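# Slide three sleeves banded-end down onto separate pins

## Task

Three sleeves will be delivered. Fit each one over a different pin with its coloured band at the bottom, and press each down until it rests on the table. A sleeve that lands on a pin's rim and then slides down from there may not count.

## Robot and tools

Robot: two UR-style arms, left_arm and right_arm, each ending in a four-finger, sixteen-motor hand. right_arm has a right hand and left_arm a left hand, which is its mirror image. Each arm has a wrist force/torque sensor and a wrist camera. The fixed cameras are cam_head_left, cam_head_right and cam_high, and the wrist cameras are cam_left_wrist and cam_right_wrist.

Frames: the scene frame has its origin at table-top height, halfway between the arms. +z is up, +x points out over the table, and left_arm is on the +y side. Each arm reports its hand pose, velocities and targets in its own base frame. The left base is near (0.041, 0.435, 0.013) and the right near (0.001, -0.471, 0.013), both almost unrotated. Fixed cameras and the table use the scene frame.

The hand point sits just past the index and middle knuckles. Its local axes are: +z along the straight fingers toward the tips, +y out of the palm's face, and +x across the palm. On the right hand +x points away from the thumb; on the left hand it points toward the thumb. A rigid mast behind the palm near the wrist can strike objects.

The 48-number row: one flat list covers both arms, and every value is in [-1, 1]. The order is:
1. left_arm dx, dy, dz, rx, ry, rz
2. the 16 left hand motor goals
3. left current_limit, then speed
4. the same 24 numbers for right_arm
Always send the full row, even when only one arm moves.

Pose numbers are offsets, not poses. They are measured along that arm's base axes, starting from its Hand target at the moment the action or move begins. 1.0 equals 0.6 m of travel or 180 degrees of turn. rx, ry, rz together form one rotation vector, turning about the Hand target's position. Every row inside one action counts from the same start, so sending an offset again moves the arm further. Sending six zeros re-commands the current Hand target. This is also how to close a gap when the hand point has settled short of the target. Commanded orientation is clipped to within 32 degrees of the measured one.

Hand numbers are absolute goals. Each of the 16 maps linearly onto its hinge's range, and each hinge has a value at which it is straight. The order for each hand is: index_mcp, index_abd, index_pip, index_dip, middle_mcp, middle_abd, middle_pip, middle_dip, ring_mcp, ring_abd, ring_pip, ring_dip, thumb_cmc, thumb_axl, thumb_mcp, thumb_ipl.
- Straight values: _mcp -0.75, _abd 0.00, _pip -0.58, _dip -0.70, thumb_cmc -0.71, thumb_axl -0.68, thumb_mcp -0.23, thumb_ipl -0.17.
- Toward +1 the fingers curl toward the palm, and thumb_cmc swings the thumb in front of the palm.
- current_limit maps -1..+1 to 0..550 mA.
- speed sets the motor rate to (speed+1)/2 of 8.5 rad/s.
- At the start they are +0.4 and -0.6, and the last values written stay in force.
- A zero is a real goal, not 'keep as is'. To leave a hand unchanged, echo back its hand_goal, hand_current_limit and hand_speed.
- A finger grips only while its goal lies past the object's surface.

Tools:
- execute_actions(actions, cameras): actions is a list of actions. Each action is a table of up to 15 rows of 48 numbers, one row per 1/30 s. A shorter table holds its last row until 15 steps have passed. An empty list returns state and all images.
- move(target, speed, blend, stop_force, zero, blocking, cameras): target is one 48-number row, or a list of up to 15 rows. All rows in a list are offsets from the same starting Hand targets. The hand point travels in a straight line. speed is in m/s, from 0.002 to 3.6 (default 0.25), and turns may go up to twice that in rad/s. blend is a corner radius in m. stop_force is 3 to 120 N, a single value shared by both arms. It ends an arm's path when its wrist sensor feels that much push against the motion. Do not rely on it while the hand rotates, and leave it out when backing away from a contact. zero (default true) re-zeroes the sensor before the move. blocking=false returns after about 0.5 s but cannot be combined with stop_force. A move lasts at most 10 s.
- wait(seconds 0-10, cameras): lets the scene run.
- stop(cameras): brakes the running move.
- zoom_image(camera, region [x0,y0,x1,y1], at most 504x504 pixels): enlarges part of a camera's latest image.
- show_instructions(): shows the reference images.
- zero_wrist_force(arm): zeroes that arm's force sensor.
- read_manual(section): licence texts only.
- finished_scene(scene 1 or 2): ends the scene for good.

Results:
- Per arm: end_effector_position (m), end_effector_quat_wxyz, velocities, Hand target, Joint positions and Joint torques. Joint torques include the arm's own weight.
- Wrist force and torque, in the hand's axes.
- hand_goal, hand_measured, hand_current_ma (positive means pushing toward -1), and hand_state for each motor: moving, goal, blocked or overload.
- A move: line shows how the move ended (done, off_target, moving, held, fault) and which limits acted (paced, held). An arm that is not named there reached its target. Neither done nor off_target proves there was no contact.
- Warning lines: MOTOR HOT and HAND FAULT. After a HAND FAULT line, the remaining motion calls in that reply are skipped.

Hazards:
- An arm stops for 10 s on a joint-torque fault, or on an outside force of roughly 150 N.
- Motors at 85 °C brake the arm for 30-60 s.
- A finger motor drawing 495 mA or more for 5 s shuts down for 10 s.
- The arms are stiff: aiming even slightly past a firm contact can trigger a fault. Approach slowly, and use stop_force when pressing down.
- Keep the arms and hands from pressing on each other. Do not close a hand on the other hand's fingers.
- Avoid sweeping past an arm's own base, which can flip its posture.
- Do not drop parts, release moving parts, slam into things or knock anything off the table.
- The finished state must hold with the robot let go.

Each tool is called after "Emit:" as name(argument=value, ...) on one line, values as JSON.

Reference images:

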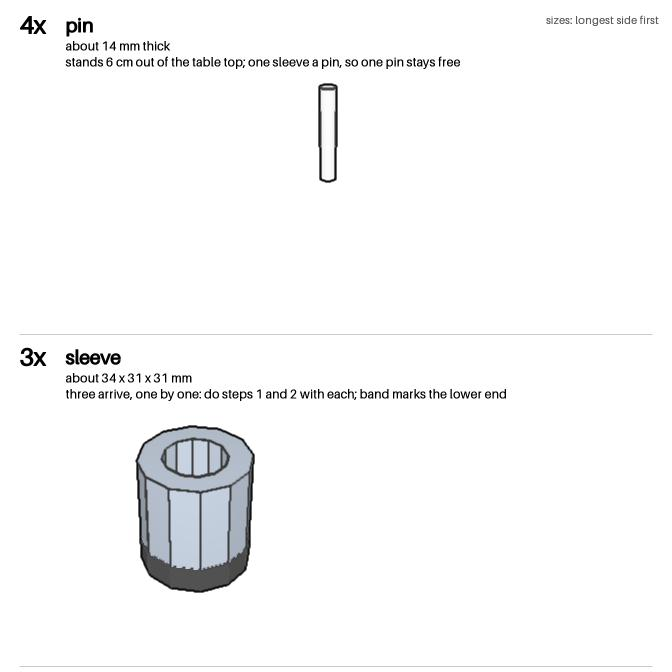

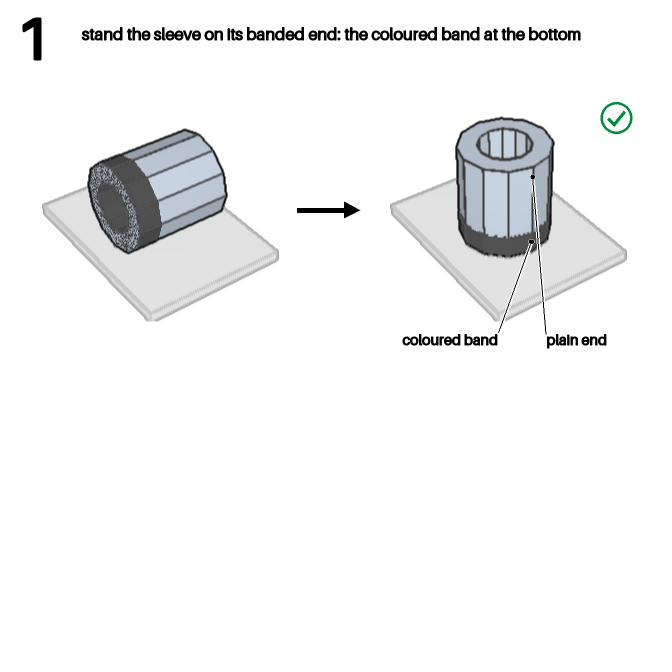

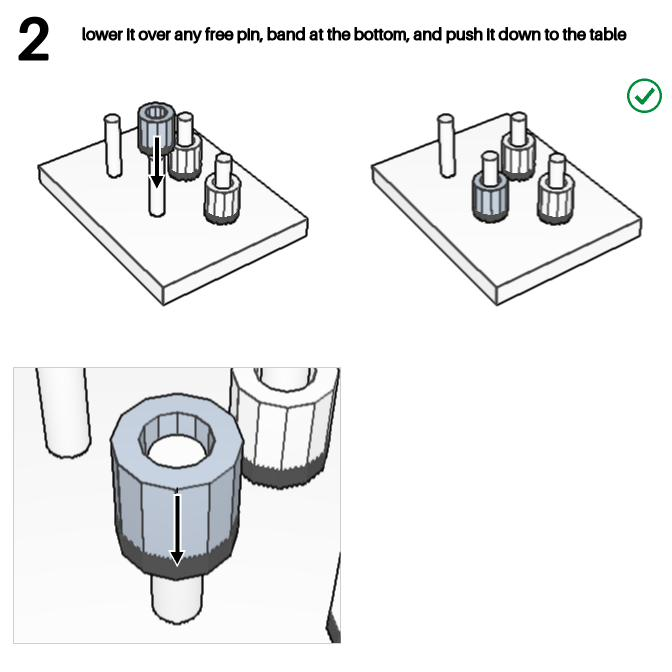

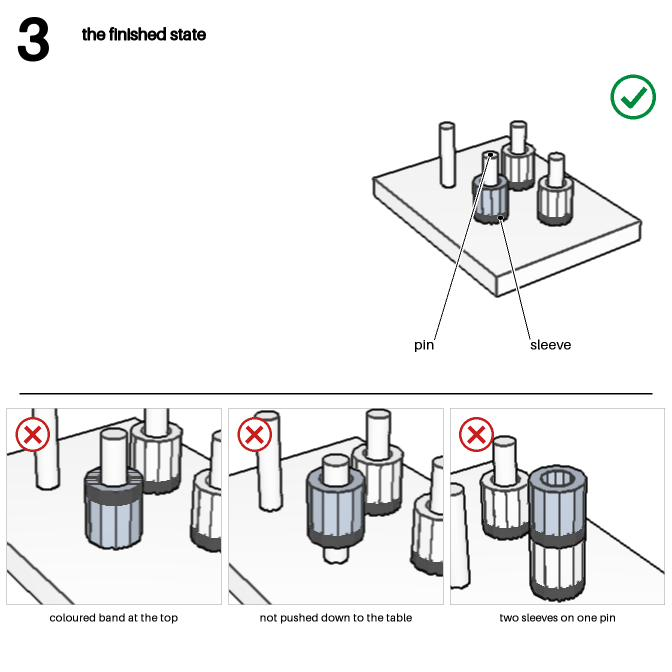

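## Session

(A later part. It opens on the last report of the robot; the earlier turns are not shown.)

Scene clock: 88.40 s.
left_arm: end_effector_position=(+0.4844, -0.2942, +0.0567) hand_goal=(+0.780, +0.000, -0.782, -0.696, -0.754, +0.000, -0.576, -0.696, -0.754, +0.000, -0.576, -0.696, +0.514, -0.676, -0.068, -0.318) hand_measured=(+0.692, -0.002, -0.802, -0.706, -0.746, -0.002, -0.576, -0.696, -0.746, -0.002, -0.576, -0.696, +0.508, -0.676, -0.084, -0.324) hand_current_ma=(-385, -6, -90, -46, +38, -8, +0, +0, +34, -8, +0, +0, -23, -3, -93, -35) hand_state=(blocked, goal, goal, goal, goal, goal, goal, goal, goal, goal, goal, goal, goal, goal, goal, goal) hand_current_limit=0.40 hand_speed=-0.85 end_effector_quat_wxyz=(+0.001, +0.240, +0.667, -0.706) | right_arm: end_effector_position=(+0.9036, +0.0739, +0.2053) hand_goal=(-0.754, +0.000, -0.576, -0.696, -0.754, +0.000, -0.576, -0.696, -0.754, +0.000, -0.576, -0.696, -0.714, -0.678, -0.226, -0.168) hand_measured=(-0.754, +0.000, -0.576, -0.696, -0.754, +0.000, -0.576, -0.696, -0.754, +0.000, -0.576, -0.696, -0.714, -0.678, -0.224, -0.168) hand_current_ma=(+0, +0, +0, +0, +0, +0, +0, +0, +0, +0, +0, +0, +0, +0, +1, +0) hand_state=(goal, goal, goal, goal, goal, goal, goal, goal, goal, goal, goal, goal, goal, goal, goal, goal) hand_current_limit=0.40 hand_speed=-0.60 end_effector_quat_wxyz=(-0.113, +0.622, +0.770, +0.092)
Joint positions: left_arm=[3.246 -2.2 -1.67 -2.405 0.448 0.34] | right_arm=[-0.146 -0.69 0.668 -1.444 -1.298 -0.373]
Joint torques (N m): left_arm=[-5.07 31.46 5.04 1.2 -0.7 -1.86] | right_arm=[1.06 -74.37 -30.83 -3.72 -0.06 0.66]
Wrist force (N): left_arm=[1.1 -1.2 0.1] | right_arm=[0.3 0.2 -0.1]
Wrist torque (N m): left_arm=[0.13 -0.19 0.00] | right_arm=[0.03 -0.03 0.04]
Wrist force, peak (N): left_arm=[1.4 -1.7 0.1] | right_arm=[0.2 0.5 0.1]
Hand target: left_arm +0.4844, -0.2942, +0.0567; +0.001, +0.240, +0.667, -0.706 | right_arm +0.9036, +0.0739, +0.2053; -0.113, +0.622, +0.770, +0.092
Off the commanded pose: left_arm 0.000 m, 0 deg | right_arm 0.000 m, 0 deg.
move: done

Emit:
wait(seconds=0, cameras=["cam_high", "cam_head_right", "cam_head_left"])

Emit:
zoom_image(camera="cam_high", region=[530, 220, 570, 260])

Emit:
zoom_image(camera="cam_head_left", region=[290, 235, 330, 275])

Emit:
zoom_image(camera="cam_head_right", region=[295, 235, 335, 275])

Scene clock: 88.70 s.
left_arm: end_effector_position=(+0.4844, -0.2942, +0.0567) hand_goal=(+0.780, +0.000, -0.782, -0.696, -0.754, +0.000, -0.576, -0.696, -0.754, +0.000, -0.576, -0.696, +0.514, -0.676, -0.068, -0.318) hand_measured=(+0.692, -0.002, -0.802, -0.706, -0.746, -0.002, -0.576, -0.696, -0.746, -0.002, -0.576, -0.696, +0.508, -0.676, -0.084, -0.324) hand_current_ma=(-385, -5, -90, -46, +38, -8, +0, +0, +34, -8, +0, +0, -23, -3, -94, -35) hand_state=(blocked, goal, goal, goal, goal, goal, goal, goal, goal, goal, goal, goal, goal, goal, goal, goal) hand_current_limit=0.40 hand_speed=-0.85 end_effector_quat_wxyz=(+0.001, +0.240, +0.667, -0.706) | right_arm: end_effector_position=(+0.9036, +0.0739, +0.2053) hand_goal=(-0.754, +0.000, -0.576, -0.696, -0.754, +0.000, -0.576, -0.696, -0.754, +0.000, -0.576, -0.696, -0.714, -0.678, -0.226, -0.168) hand_measured=(-0.754, +0.000, -0.576, -0.696, -0.754, +0.000, -0.576, -0.696, -0.754, +0.000, -0.576, -0.696, -0.714, -0.678, -0.224, -0.168) hand_current_ma=(+0, +0, +0, +0, +0, +0, +0, +0, +0, +0, +0, +0, +0, +0, +1, +0) hand_state=(goal, goal, goal, goal, goal, goal, goal, goal, goal, goal, goal, goal, goal, goal, goal, goal) hand_current_limit=0.40 hand_speed=-0.60 end_effector_quat_wxyz=(-0.113, +0.622, +0.770, +0.092)
Joint positions: left_arm=[3.246 -2.2 -1.67 -2.405 0.448 0.34] | right_arm=[-0.146 -0.69 0.668 -1.444 -1.298 -0.373]
Joint torques (N m): left_arm=[-5.11 31.12 6.03 1.22 -1 -1.91] | right_arm=[0.94 -73.73 -31.14 -3.74 -0.04 0.56]
Wrist force (N): left_arm=[1.1 -1.1 0.0] | right_arm=[0.2 0.0 -0.1]
Wrist torque (N m): left_arm=[0.15 -0.19 0.01] | right_arm=[0.01 -0.02 0.01]
Wrist force, peak (N): left_arm=[1.5 -1.5 0.1] | right_arm=[-0.1 0.5 0.0]
Hand target: left_arm +0.4844, -0.2942, +0.0567; +0.001, +0.240, +0.667, -0.706 | right_arm +0.9036, +0.0739, +0.2053; -0.113, +0.622, +0.770, +0.092
Off the commanded pose: left_arm 0.000 m, 0 deg | right_arm 0.000 m, 0 deg.
Images, in order (width x height): cam_head_left 896x504, cam_head_right 896x504, cam_high 896x504.

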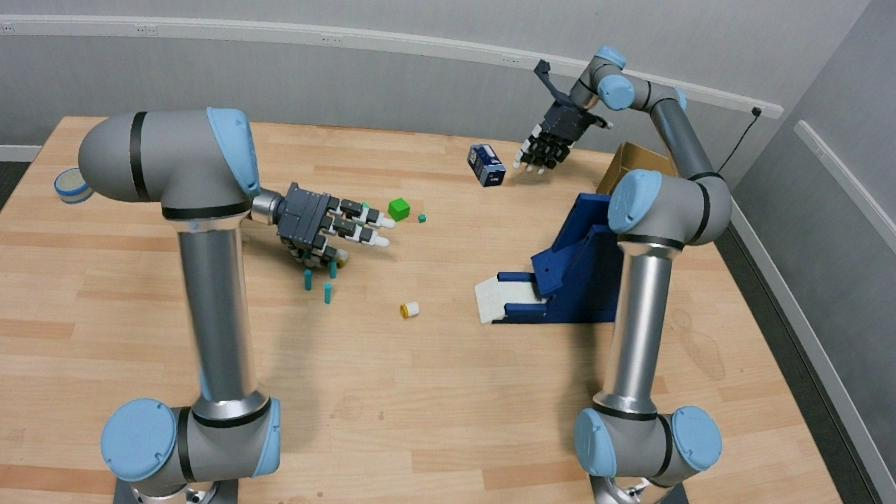

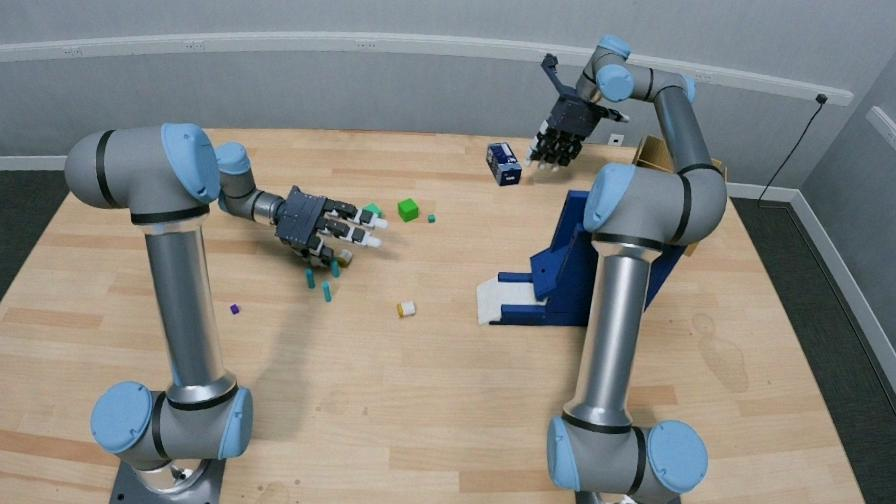

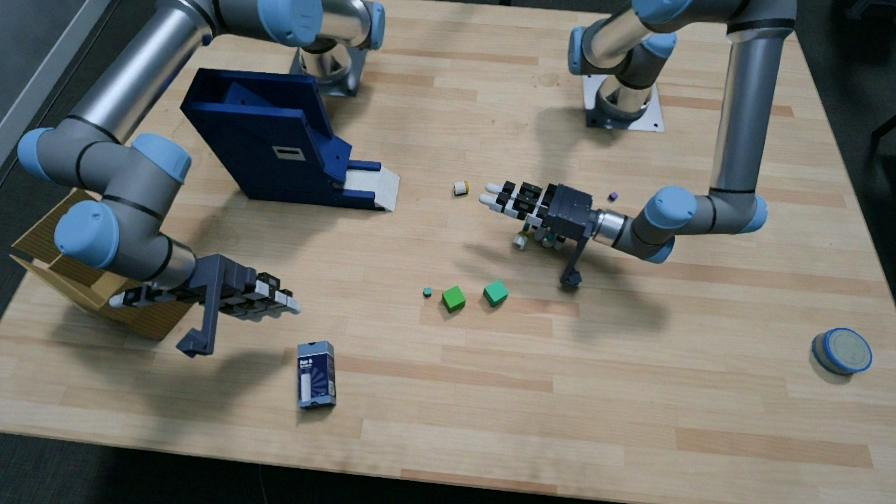

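Scaled by 12.600 from the camera's 896x504 image, which has a finer 1280x720 frame.

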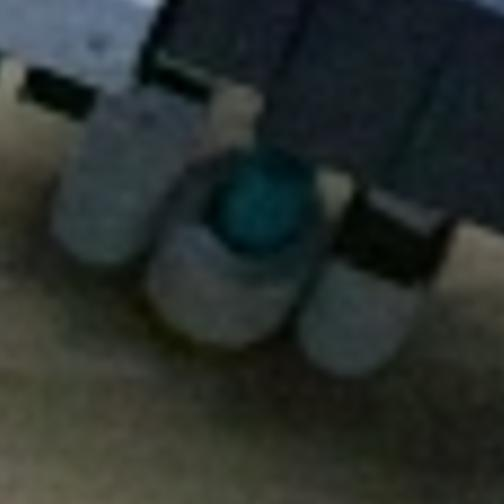

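Scaled by 12.600 from the camera's 896x504 image, which has a finer 1280x720 frame.

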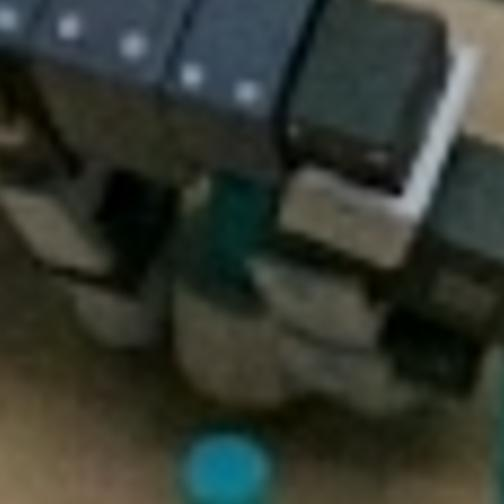

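Scaled by 12.600 from the camera's 896x504 image, which has a finer 1280x720 frame.

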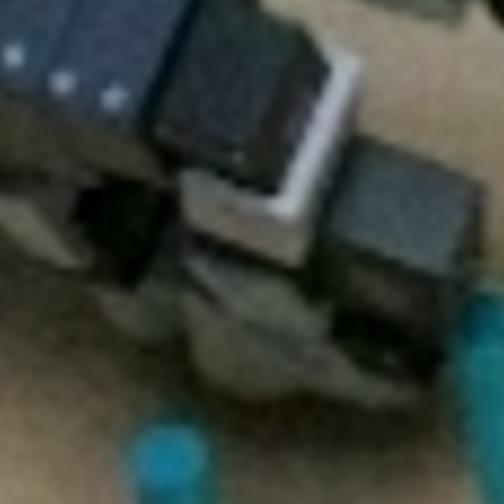

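Emit:
move(target=[0,0,-0.0067,0,0,0, 0.781,0,-0.781,-0.6957, -0.754,0,-0.576,-0.696, -0.754,0,-0.576,-0.696, 0.5143,-0.6766,-0.0674,-0.3189, 0.4,-0.85, 0,0,0,0,0,0,-0.754,0,-0.576,-0.696,-0.754,0,-0.576,-0.696,-0.754,0,-0.576,-0.696,-0.714,-0.678,-0.226,-0.168,0.4,-0.6], speed=0.01, stop_force=4, zero=false)

Scene clock: 90.43 s.
left_arm: end_effector_position=(+0.4844, -0.2942, +0.0563) hand_goal=(+0.780, +0.000, -0.782, -0.696, -0.754, +0.000, -0.576, -0.696, -0.754, +0.000, -0.576, -0.696, +0.514, -0.676, -0.068, -0.318) hand_measured=(+0.694, +0.000, -0.802, -0.706, -0.746, -0.002, -0.576, -0.696, -0.746, -0.002, -0.576, -0.696, +0.510, -0.676, -0.084, -0.324) hand_current_ma=(-385, -1, -90, -46, +38, -8, +0, +0, +34, -8, +0, +0, -18, -3, -95, -41) hand_state=(blocked, goal, goal, goal, goal, goal, goal, goal, goal, goal, goal, goal, goal, goal, goal, goal) hand_current_limit=0.40 hand_speed=-0.85 end_effector_quat_wxyz=(+0.001, +0.240, +0.666, -0.706) | right_arm: end_effector_position=(+0.9036, +0.0739, +0.2053) hand_goal=(-0.754, +0.000, -0.576, -0.696, -0.754, +0.000, -0.576, -0.696, -0.754, +0.000, -0.576, -0.696, -0.714, -0.678, -0.226, -0.168) hand_measured=(-0.754, +0.000, -0.576, -0.696, -0.754, +0.000, -0.576, -0.696, -0.754, +0.000, -0.576, -0.696, -0.714, -0.678, -0.224, -0.168) hand_current_ma=(+0, +0, +0, +0, +0, +0, +0, +0, +0, +0, +0, +0, +0, +0, +1, +0) hand_state=(goal, goal, goal, goal, goal, goal, goal, goal, goal, goal, goal, goal, goal, goal, goal, goal) hand_current_limit=0.40 hand_speed=-0.60 end_effector_quat_wxyz=(-0.113, +0.622, +0.770, +0.092)
Joint positions: left_arm=[3.246 -2.201 -1.67 -2.405 0.448 0.34] | right_arm=[-0.146 -0.69 0.668 -1.444 -1.298 -0.373]
Joint torques (N m): left_arm=[-6.38 44.73 20.6 -2.38 -1.54 -1.99] | right_arm=[0.64 -73.91 -30.62 -3.81 0.03 0.76]
Wrist force (N): left_arm=[1.3 -2.1 0.0] | right_arm=[0.0 0.2 0.3]
Wrist torque (N m): left_arm=[0.01 -0.20 -0.01] | right_arm=[0.01 -0.01 0.01]
Wrist force, peak (N): left_arm=[0.6 -5.7 -0.3] | right_arm=[-0.1 0.4 -0.3]
Hand target: left_arm +0.4844, -0.2942, +0.0563; +0.001, +0.240, +0.666, -0.706 (not the last commanded pose) | right_arm +0.9036, +0.0739, +0.2053; -0.113, +0.622, +0.770, +0.092
Off the commanded pose: left_arm 0.004 m, 0 deg | right_arm 0.000 m, 0 deg.
move: contact (left_arm)

Emit:
wait(seconds=0, cameras=["cam_high", "cam_head_right", "cam_head_left"])

Emit:
zoom_image(camera="cam_high", region=[510, 210, 580, 260])

Emit:
zoom_image(camera="cam_head_left", region=[290, 235, 350, 275])

Scene clock: 91.50 s.
left_arm: end_effector_position=(+0.4844, -0.2942, +0.0563) hand_goal=(+0.780, +0.000, -0.782, -0.696, -0.754, +0.000, -0.576, -0.696, -0.754, +0.000, -0.576, -0.696, +0.514, -0.676, -0.068, -0.318) hand_measured=(+0.694, +0.000, -0.802, -0.706, -0.746, -0.002, -0.576, -0.696, -0.746, -0.002, -0.576, -0.696, +0.510, -0.676, -0.084, -0.324) hand_current_ma=(-385, -1, -90, -46, +38, -8, +0, +0, +34, -8, +0, +0, -18, -3, -95, -41) hand_state=(blocked, goal, goal, goal, goal, goal, goal, goal, goal, goal, goal, goal, goal, goal, goal, goal) hand_current_limit=0.40 hand_speed=-0.85 end_effector_quat_wxyz=(+0.001, +0.240, +0.666, -0.706) | right_arm: end_effector_position=(+0.9036, +0.0739, +0.2053) hand_goal=(-0.754, +0.000, -0.576, -0.696, -0.754, +0.000, -0.576, -0.696, -0.754, +0.000, -0.576, -0.696, -0.714, -0.678, -0.226, -0.168) hand_measured=(-0.754, +0.000, -0.576, -0.696, -0.754, +0.000, -0.576, -0.696, -0.754, +0.000, -0.576, -0.696, -0.714, -0.678, -0.224, -0.168) hand_current_ma=(+0, +0, +0, +0, +0, +0, +0, +0, +0, +0, +0, +0, +0, +0, +1, +0) hand_state=(goal, goal, goal, goal, goal, goal, goal, goal, goal, goal, goal, goal, goal, goal, goal, goal) hand_current_limit=0.40 hand_speed=-0.60 end_effector_quat_wxyz=(-0.113, +0.622, +0.770, +0.092)
Joint positions: left_arm=[3.246 -2.201 -1.67 -2.405 0.448 0.34] | right_arm=[-0.146 -0.69 0.668 -1.444 -1.298 -0.373]
Joint torques (N m): left_arm=[-5.1 43.96 20.79 -2.4 -1.72 -1.79] | right_arm=[0.38 -73.8 -30.61 -3.9 -0.05 0.67]
Wrist force (N): left_arm=[1.0 -2.0 0.3] | right_arm=[0.3 0.0 0.2]
Wrist torque (N m): left_arm=[-0.01 -0.15 -0.04] | right_arm=[-0.02 -0.04 0.02]
Wrist force, peak (N): left_arm=[1.2 -2.4 0.0] | right_arm=[0.0 0.4 0.2]
Hand target: left_arm +0.4844, -0.2942, +0.0563; +0.001, +0.240, +0.666, -0.706 (not the last commanded pose) | right_arm +0.9036, +0.0739, +0.2053; -0.113, +0.622, +0.770, +0.092
Off the commanded pose: left_arm 0.004 m, 0 deg | right_arm 0.000 m, 0 deg.
Images, in order (width x height): cam_head_left 896x504, cam_head_right 896x504, cam_high 896x504.

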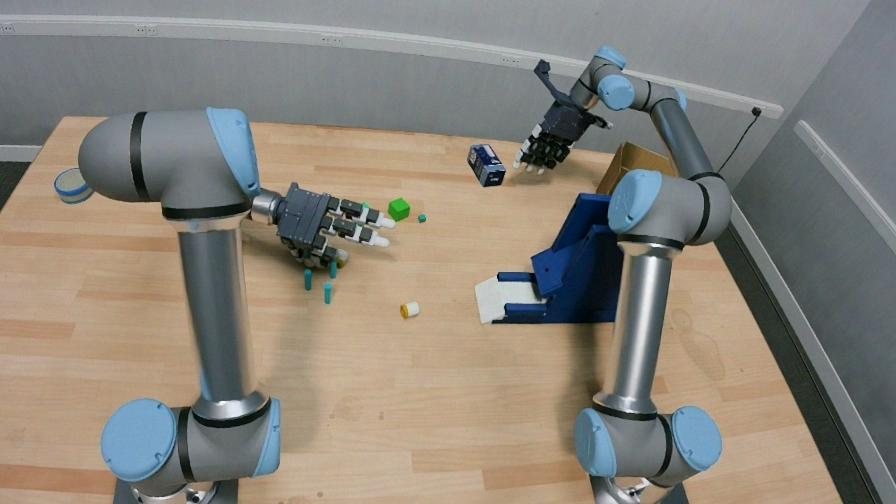

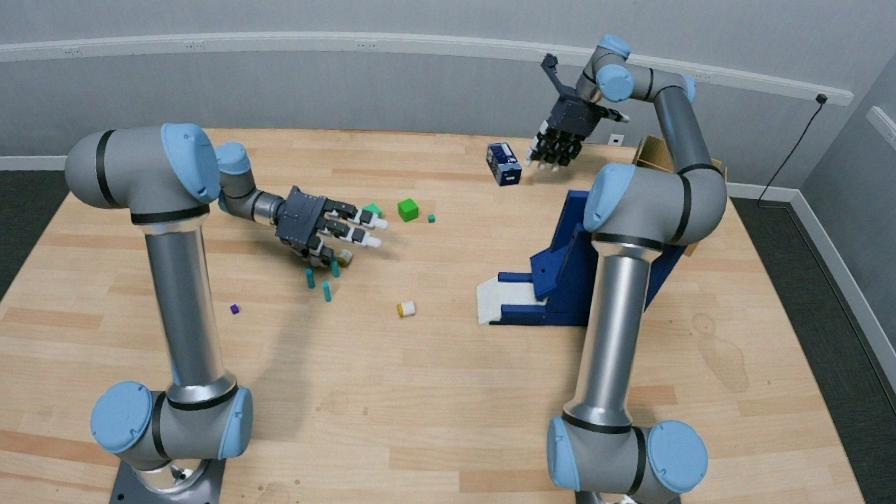

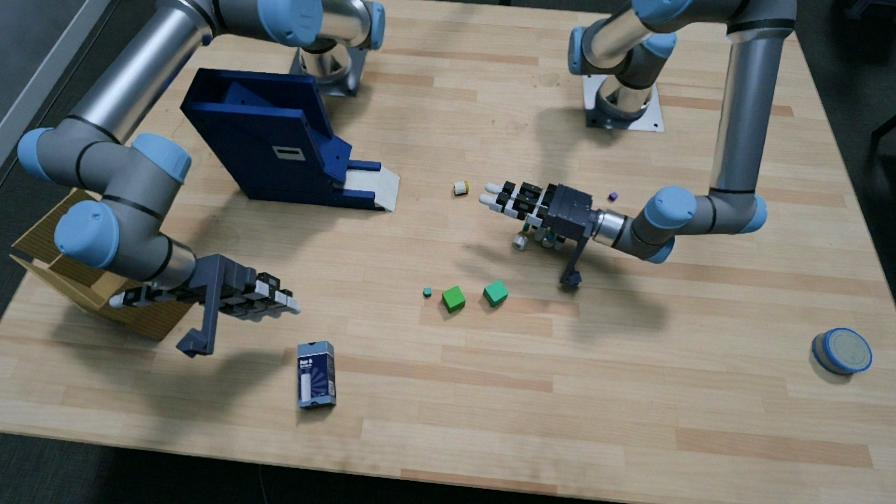

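Scaled by 7.200 from the camera's 896x504 image, which has a finer 1280x720 frame.

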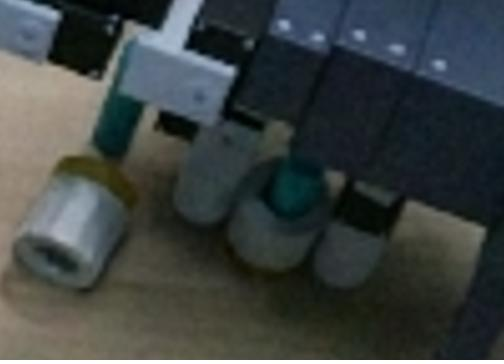

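Scaled by 8.400 from the camera's 896x504 image, which has a finer 1280x720 frame.

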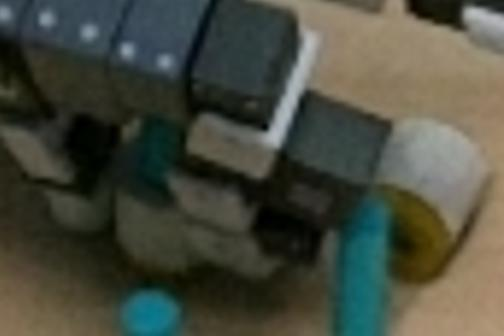

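Emit:
move(target=[[0,0,0.003,0,0,0,0.58,0,-0.72,-0.6957,-0.754,0,-0.576,-0.696,-0.754,0,-0.576,-0.696,0.5143,-0.6766,-0.0674,-0.3189,0.4,-0.9,0,0,0,0,0,0,-0.754,0,-0.576,-0.696,-0.754,0,-0.576,-0.696,-0.754,0,-0.576,-0.696,-0.714,-0.678,-0.226,-0.168,0.4,-0.6],[0.0012,0.0034,0.003,0,0,0,0.58,0,-0.72,-0.6957,-0.754,0,-0.576,-0.696,-0.754,0,-0.576,-0.696,0.5143,-0.6766,-0.0674,-0.3189,0.4,-0.9,0,0,0,0,0,0,-0.754,0,-0.576,-0.696,-0.754,0,-0.576,-0.696,-0.754,0,-0.576,-0.696,-0.714,-0.678,-0.226,-0.168,0.4,-0.6],[0.0012,0.0034,0.24,0,0,0,0.58,0,-0.72,-0.6957,-0.754,0,-0.576,-0.696,-0.754,0,-0.576,-0.696,0.5143,-0.6766,-0.0674,-0.3189,0.4,-0.9,0,0,0,0,0,0,-0.754,0,-0.576,-0.696,-0.754,0,-0.576,-0.696,-0.754,0,-0.576,-0.696,-0.714,-0.678,-0.226,-0.168,0.4,-0.6]], speed=[0.05,0.03,0.25], blend=[0,0.001,0], cameras=["all"])

Scene clock: 99.47 s.
left_arm: end_effector_position=(+0.4851, -0.2921, +0.2003) hand_goal=(+0.580, +0.000, -0.720, -0.696, -0.754, +0.000, -0.576, -0.696, -0.754, +0.000, -0.576, -0.696, +0.514, -0.676, -0.068, -0.318) hand_measured=(+0.582, +0.000, -0.716, -0.698, -0.746, -0.002, -0.576, -0.696, -0.746, -0.002, -0.576, -0.696, +0.510, -0.676, -0.072, -0.320) hand_current_ma=(+13, -3, +14, -12, +40, -8, +0, +0, +36, -8, +0, +0, -18, -3, -18, -12) hand_state=(goal, goal, goal, goal, goal, goal, goal, goal, goal, goal, goal, goal, goal, goal, goal, goal) hand_current_limit=0.40 hand_speed=-0.90 end_effector_quat_wxyz=(+0.001, +0.240, +0.667, -0.706) | right_arm: end_effector_position=(+0.9036, +0.0739, +0.2053) hand_goal=(-0.754, +0.000, -0.576, -0.696, -0.754, +0.000, -0.576, -0.696, -0.754, +0.000, -0.576, -0.696, -0.714, -0.678, -0.226, -0.168) hand_measured=(-0.754, +0.000, -0.576, -0.696, -0.754, +0.000, -0.576, -0.696, -0.754, +0.000, -0.576, -0.696, -0.714, -0.678, -0.224, -0.168) hand_current_ma=(+0, +0, +0, +0, +0, +0, +0, +0, +0, +0, +0, +0, +0, +0, +1, +0) hand_state=(goal, goal, goal, goal, goal, goal, goal, goal, goal, goal, goal, goal, goal, goal, goal, goal) hand_current_limit=0.40 hand_speed=-0.60 end_effector_quat_wxyz=(-0.113, +0.622, +0.770, +0.092)
Joint positions: left_arm=[3.25 -2.018 -1.536 -2.722 0.452 0.34] | right_arm=[-0.146 -0.69 0.668 -1.444 -1.298 -0.373]
Joint torques (N m): left_arm=[9.63 42.24 24.23 -2.59 1.82 2.67] | right_arm=[0.57 -73.85 -31.23 -3.84 -0.13 0.67]
Wrist force (N): left_arm=[1.0 0.2 -0.3] | right_arm=[-0.2 0.0 -0.1]
Wrist torque (N m): left_arm=[0.20 -0.14 -0.10] | right_arm=[0.01 0.02 -0.01]
Wrist force, peak (N): left_arm=[1.3 -2.4 -0.2] | right_arm=[0.3 0.4 -0.4]
Hand target: left_arm +0.4851, -0.2921, +0.2003; +0.001, +0.240, +0.666, -0.706 | right_arm +0.9036, +0.0739, +0.2053; -0.113, +0.622, +0.770, +0.092
Off the commanded pose: left_arm 0.000 m, 0 deg | right_arm 0.000 m, 0 deg.
move: done
camera_calibration:
cam_left_wrist: T_world_to_cam=[[0.50854, -0.210197, 0.834987, -0.507397], [-0.241119, 0.896181, 0.372453, 0.24443], [-0.826588, -0.390738, 0.405062, 0.322414], [0, 0, 0, 1]] pos_world=[0.583472, -0.199727, 0.202034]

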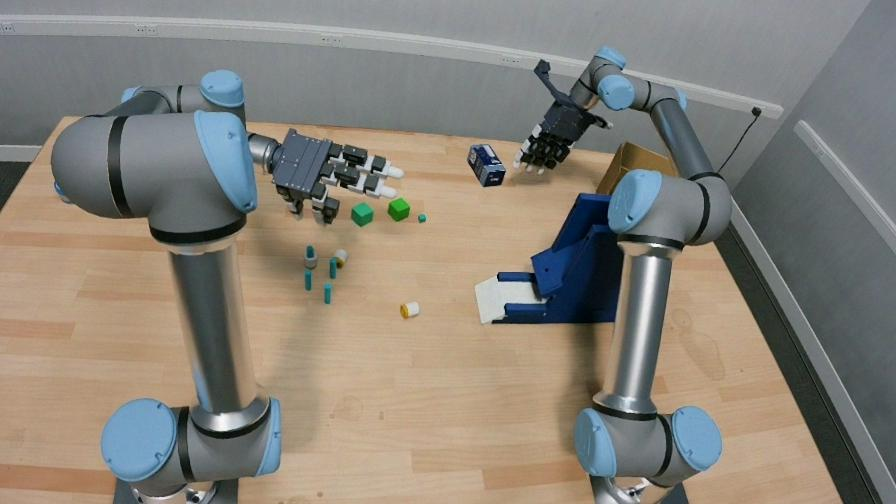

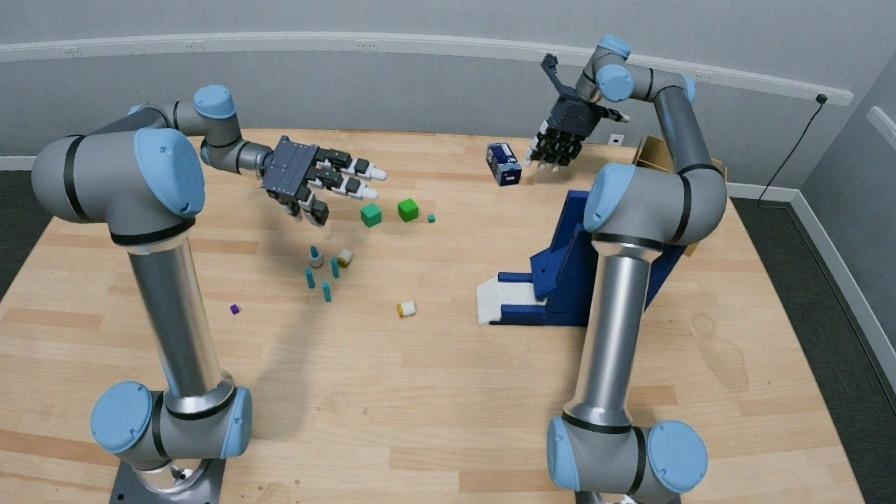

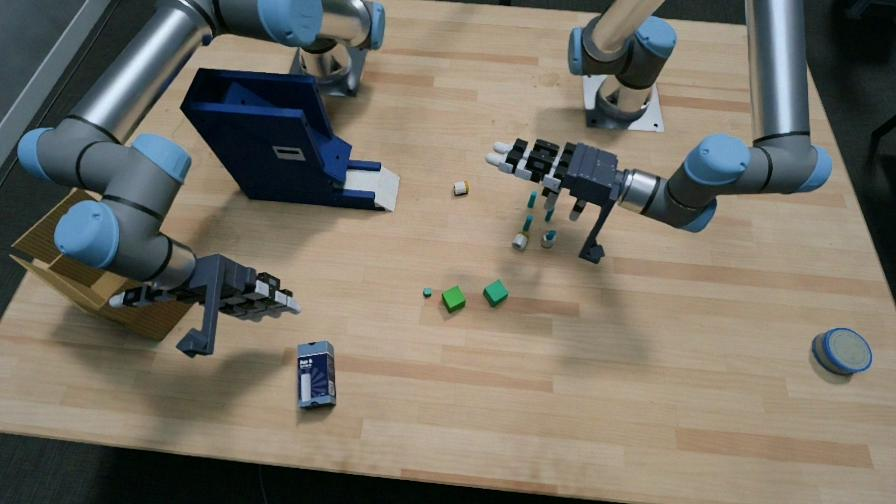

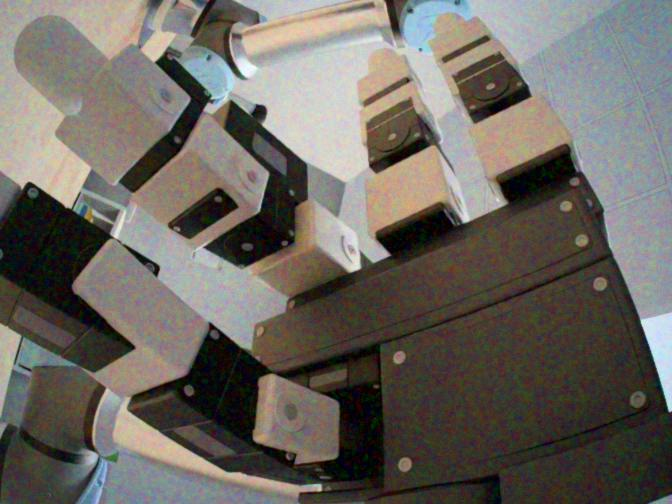

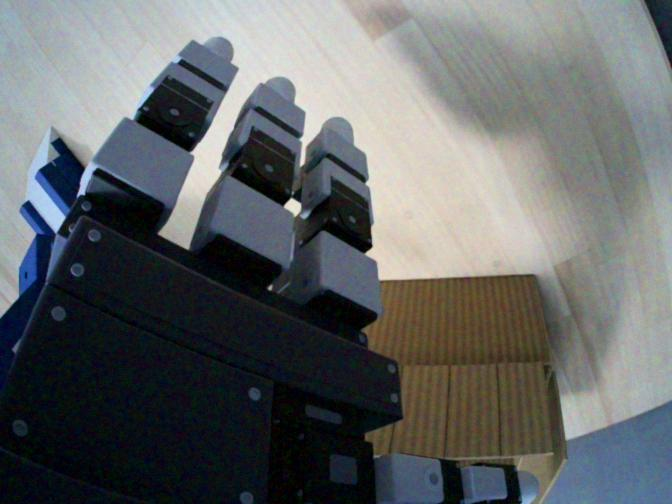

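Emit:
zoom_image(camera="cam_high", region=[490, 170, 590, 270])

Emit:
zoom_image(camera="cam_head_right", region=[280, 220, 380, 320])

Scaled by 5.040 from the camera's 896x504 image, which has a finer 1280x720 frame.

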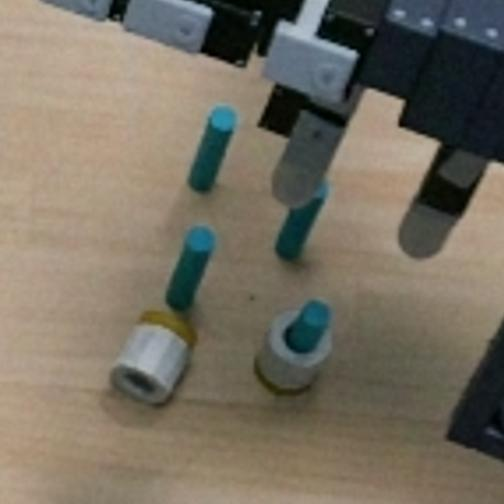

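Scaled by 5.040 from the camera's 896x504 image, which has a finer 1280x720 frame.

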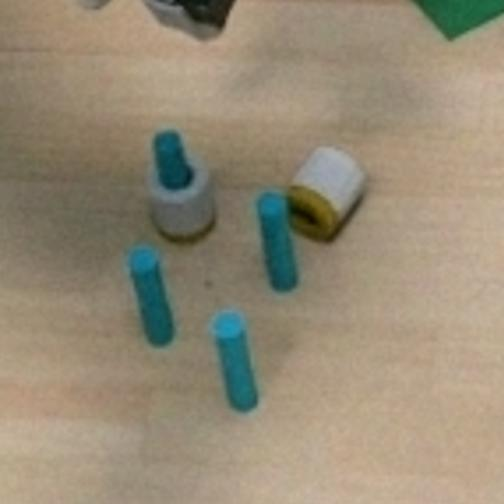

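Emit:
zoom_image(camera="cam_high", region=[530, 220, 570, 260])

Emit:
zoom_image(camera="cam_head_right", region=[295, 240, 335, 280])

Emit:
zoom_image(camera="cam_head_left", region=[290, 235, 330, 275])

Scaled by 12.600 from the camera's 896x504 image, which has a finer 1280x720 frame.

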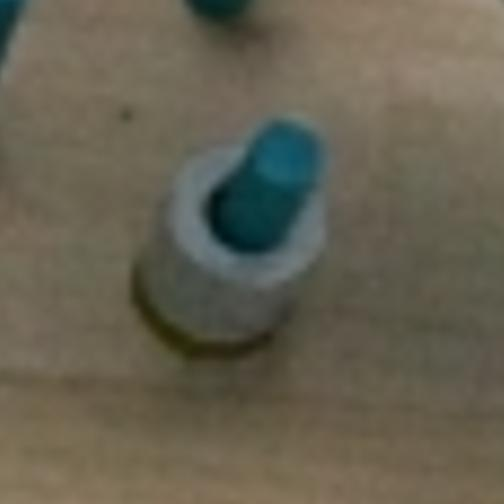

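Scaled by 12.600 from the camera's 896x504 image, which has a finer 1280x720 frame.

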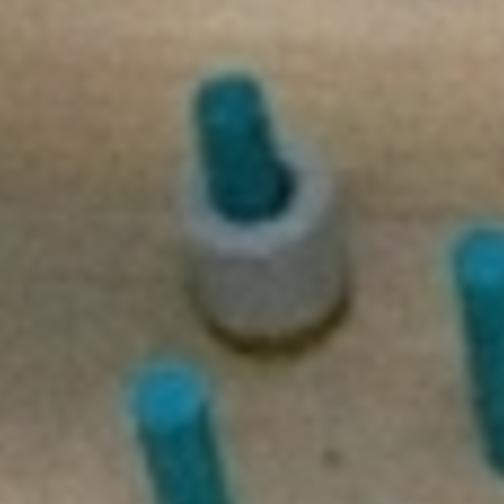

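Scaled by 12.600 from the camera's 896x504 image, which has a finer 1280x720 frame.

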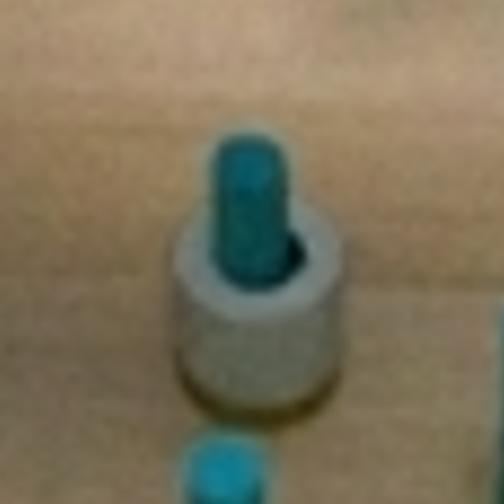

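Emit:
zoom_image(camera="cam_high", region=[500, 220, 540, 260])

Emit:
zoom_image(camera="cam_head_right", region=[325, 240, 365, 280])

Emit:
zoom_image(camera="cam_high", region=[440, 167, 480, 207])

Scaled by 12.600 from the camera's 896x504 image, which has a finer 1280x720 frame.

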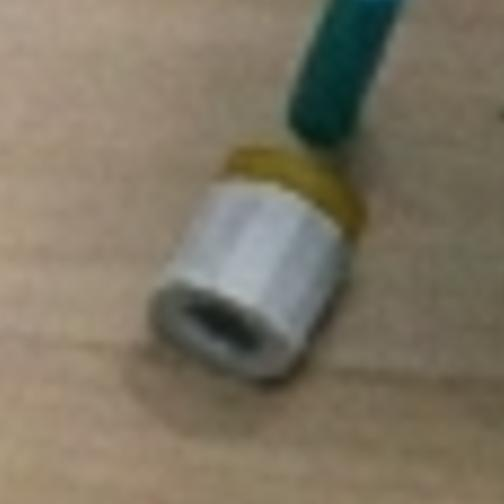

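Scaled by 12.600 from the camera's 896x504 image, which has a finer 1280x720 frame.

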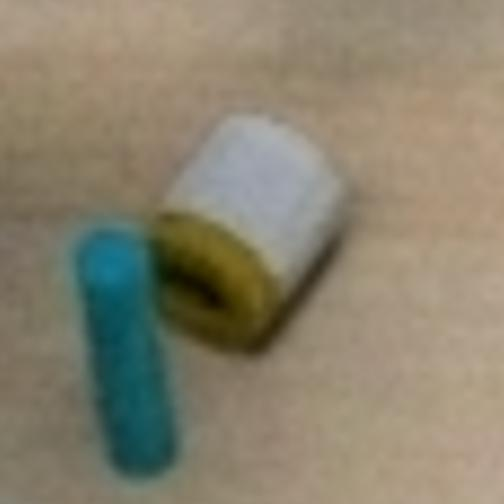

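Scaled by 12.600 from the camera's 896x504 image, which has a finer 1280x720 frame.

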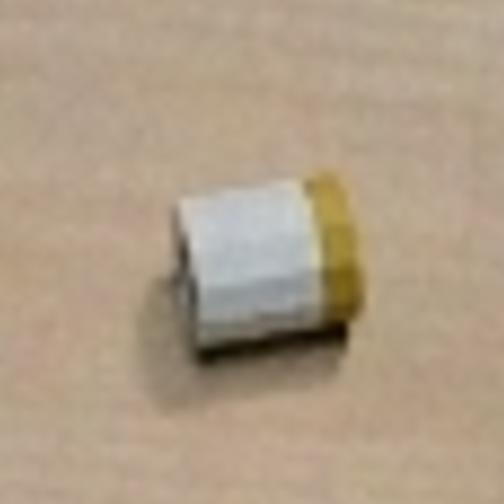

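Emit:
move(target=[0.022,-0.1145,-0.1083,0.0209,0.0574,-0.0167,0.3425,0,-0.4307,-0.6957,-0.754,0,-0.576,-0.696,-0.754,0,-0.576,-0.696,0.5143,-0.6766,-0.0674,-0.3189,0.4,-0.6,0,0,0,0,0,0,-0.754,0,-0.576,-0.696,-0.754,0,-0.576,-0.696,-0.754,0,-0.576,-0.696,-0.714,-0.678,-0.226,-0.168,0.4,-0.6], speed=0.2, cameras=["cam_high","cam_head_right","cam_head_left"])

Emit:
zoom_image(camera="cam_high", region=[470, 170, 590, 290])

Emit:
zoom_image(camera="cam_head_right", region=[290, 200, 390, 300])

Scene clock: 106.63 s.
left_arm: end_effector_position=(+0.4983, -0.3608, +0.1354) hand_goal=(+0.342, +0.000, -0.430, -0.696, -0.754, +0.000, -0.576, -0.696, -0.754, +0.000, -0.576, -0.696, +0.514, -0.676, -0.068, -0.318) hand_measured=(+0.348, +0.000, -0.432, -0.698, -0.746, -0.002, -0.576, -0.696, -0.746, -0.002, -0.576, -0.696, +0.510, -0.676, -0.072, -0.320) hand_current_ma=(+30, -3, -10, -12, +41, -8, +0, +0, +37, -8, +0, +0, -14, -3, -17, -11) hand_state=(goal, goal, goal, goal, goal, goal, goal, goal, goal, goal, goal, goal, goal, goal, goal, goal) hand_current_limit=0.40 hand_speed=-0.60 end_effector_quat_wxyz=(-0.085, +0.192, +0.680, -0.702) | right_arm: end_effector_position=(+0.9036, +0.0739, +0.2053) hand_goal=(-0.754, +0.000, -0.576, -0.696, -0.754, +0.000, -0.576, -0.696, -0.754, +0.000, -0.576, -0.696, -0.714, -0.678, -0.226, -0.168) hand_measured=(-0.754, +0.000, -0.576, -0.696, -0.754, +0.000, -0.576, -0.696, -0.754, +0.000, -0.576, -0.696, -0.714, -0.678, -0.224, -0.168) hand_current_ma=(+0, +0, +0, +0, +0, +0, +0, +0, +0, +0, +0, +0, +0, +0, +1, +0) hand_state=(goal, goal, goal, goal, goal, goal, goal, goal, goal, goal, goal, goal, goal, goal, goal, goal) hand_current_limit=0.40 hand_speed=-0.60 end_effector_quat_wxyz=(-0.113, +0.622, +0.770, +0.092)
Joint positions: left_arm=[3.109 -2.208 -1.416 -2.662 0.364 0.157] | right_arm=[-0.146 -0.69 0.668 -1.444 -1.298 -0.373]
Joint torques (N m): left_arm=[-9.1 35.07 23.74 1.04 -2.22 -2.98] | right_arm=[0.63 -74.14 -31.26 -3.76 -0.21 0.7]
Wrist force (N): left_arm=[1.2 0.5 0.0] | right_arm=[0.1 -0.1 0.1]
Wrist torque (N m): left_arm=[0.19 -0.10 0.05] | right_arm=[-0.02 -0.01 0.01]
Wrist force, peak (N): left_arm=[1.6 -0.8 -1.1] | right_arm=[-0.1 0.6 0.2]
Hand target: left_arm +0.4983, -0.3608, +0.1353; -0.085, +0.192, +0.680, -0.702 | right_arm +0.9036, +0.0739, +0.2053; -0.113, +0.622, +0.770, +0.092
Off the commanded pose: left_arm 0.000 m, 0 deg | right_arm 0.000 m, 0 deg.
move: done
Images, in order (width x height): cam_head_left 896x504, cam_head_right 896x504, cam_high 896x504.

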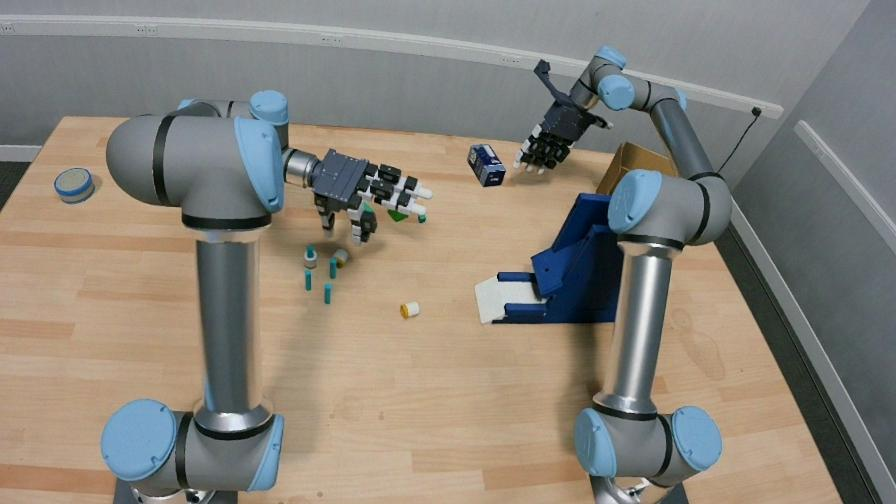

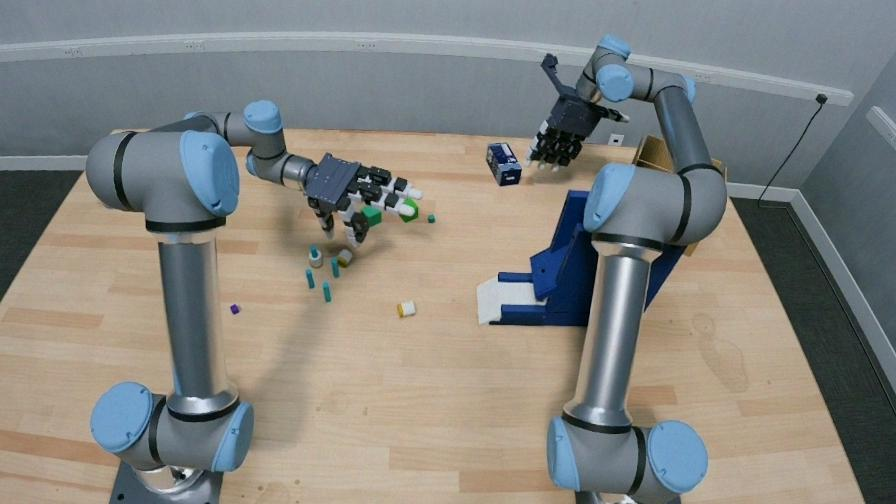

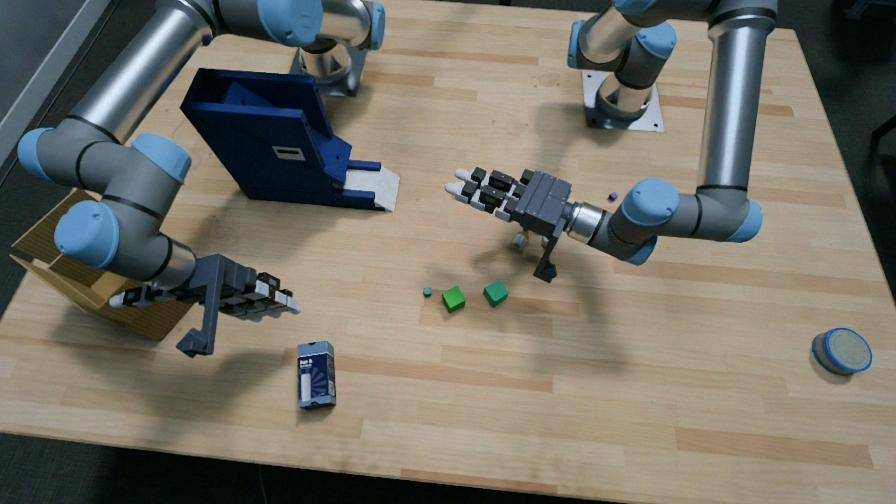

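Scaled by 4.200 from the camera's 896x504 image, which has a finer 1280x720 frame.

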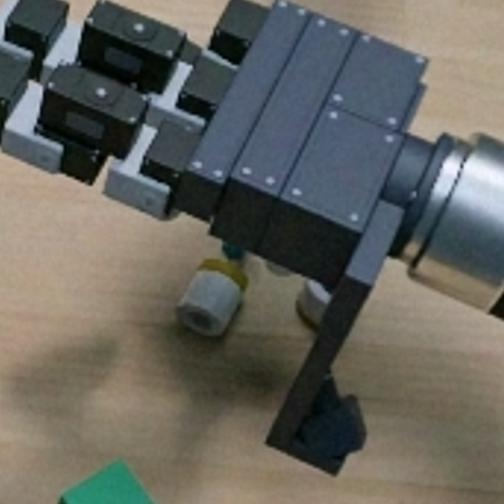

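Scaled by 5.040 from the camera's 896x504 image, which has a finer 1280x720 frame.

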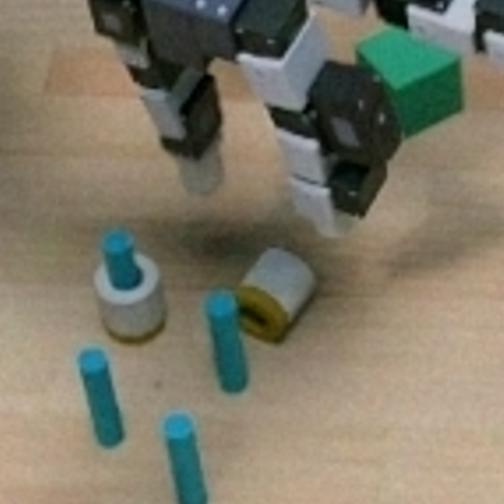

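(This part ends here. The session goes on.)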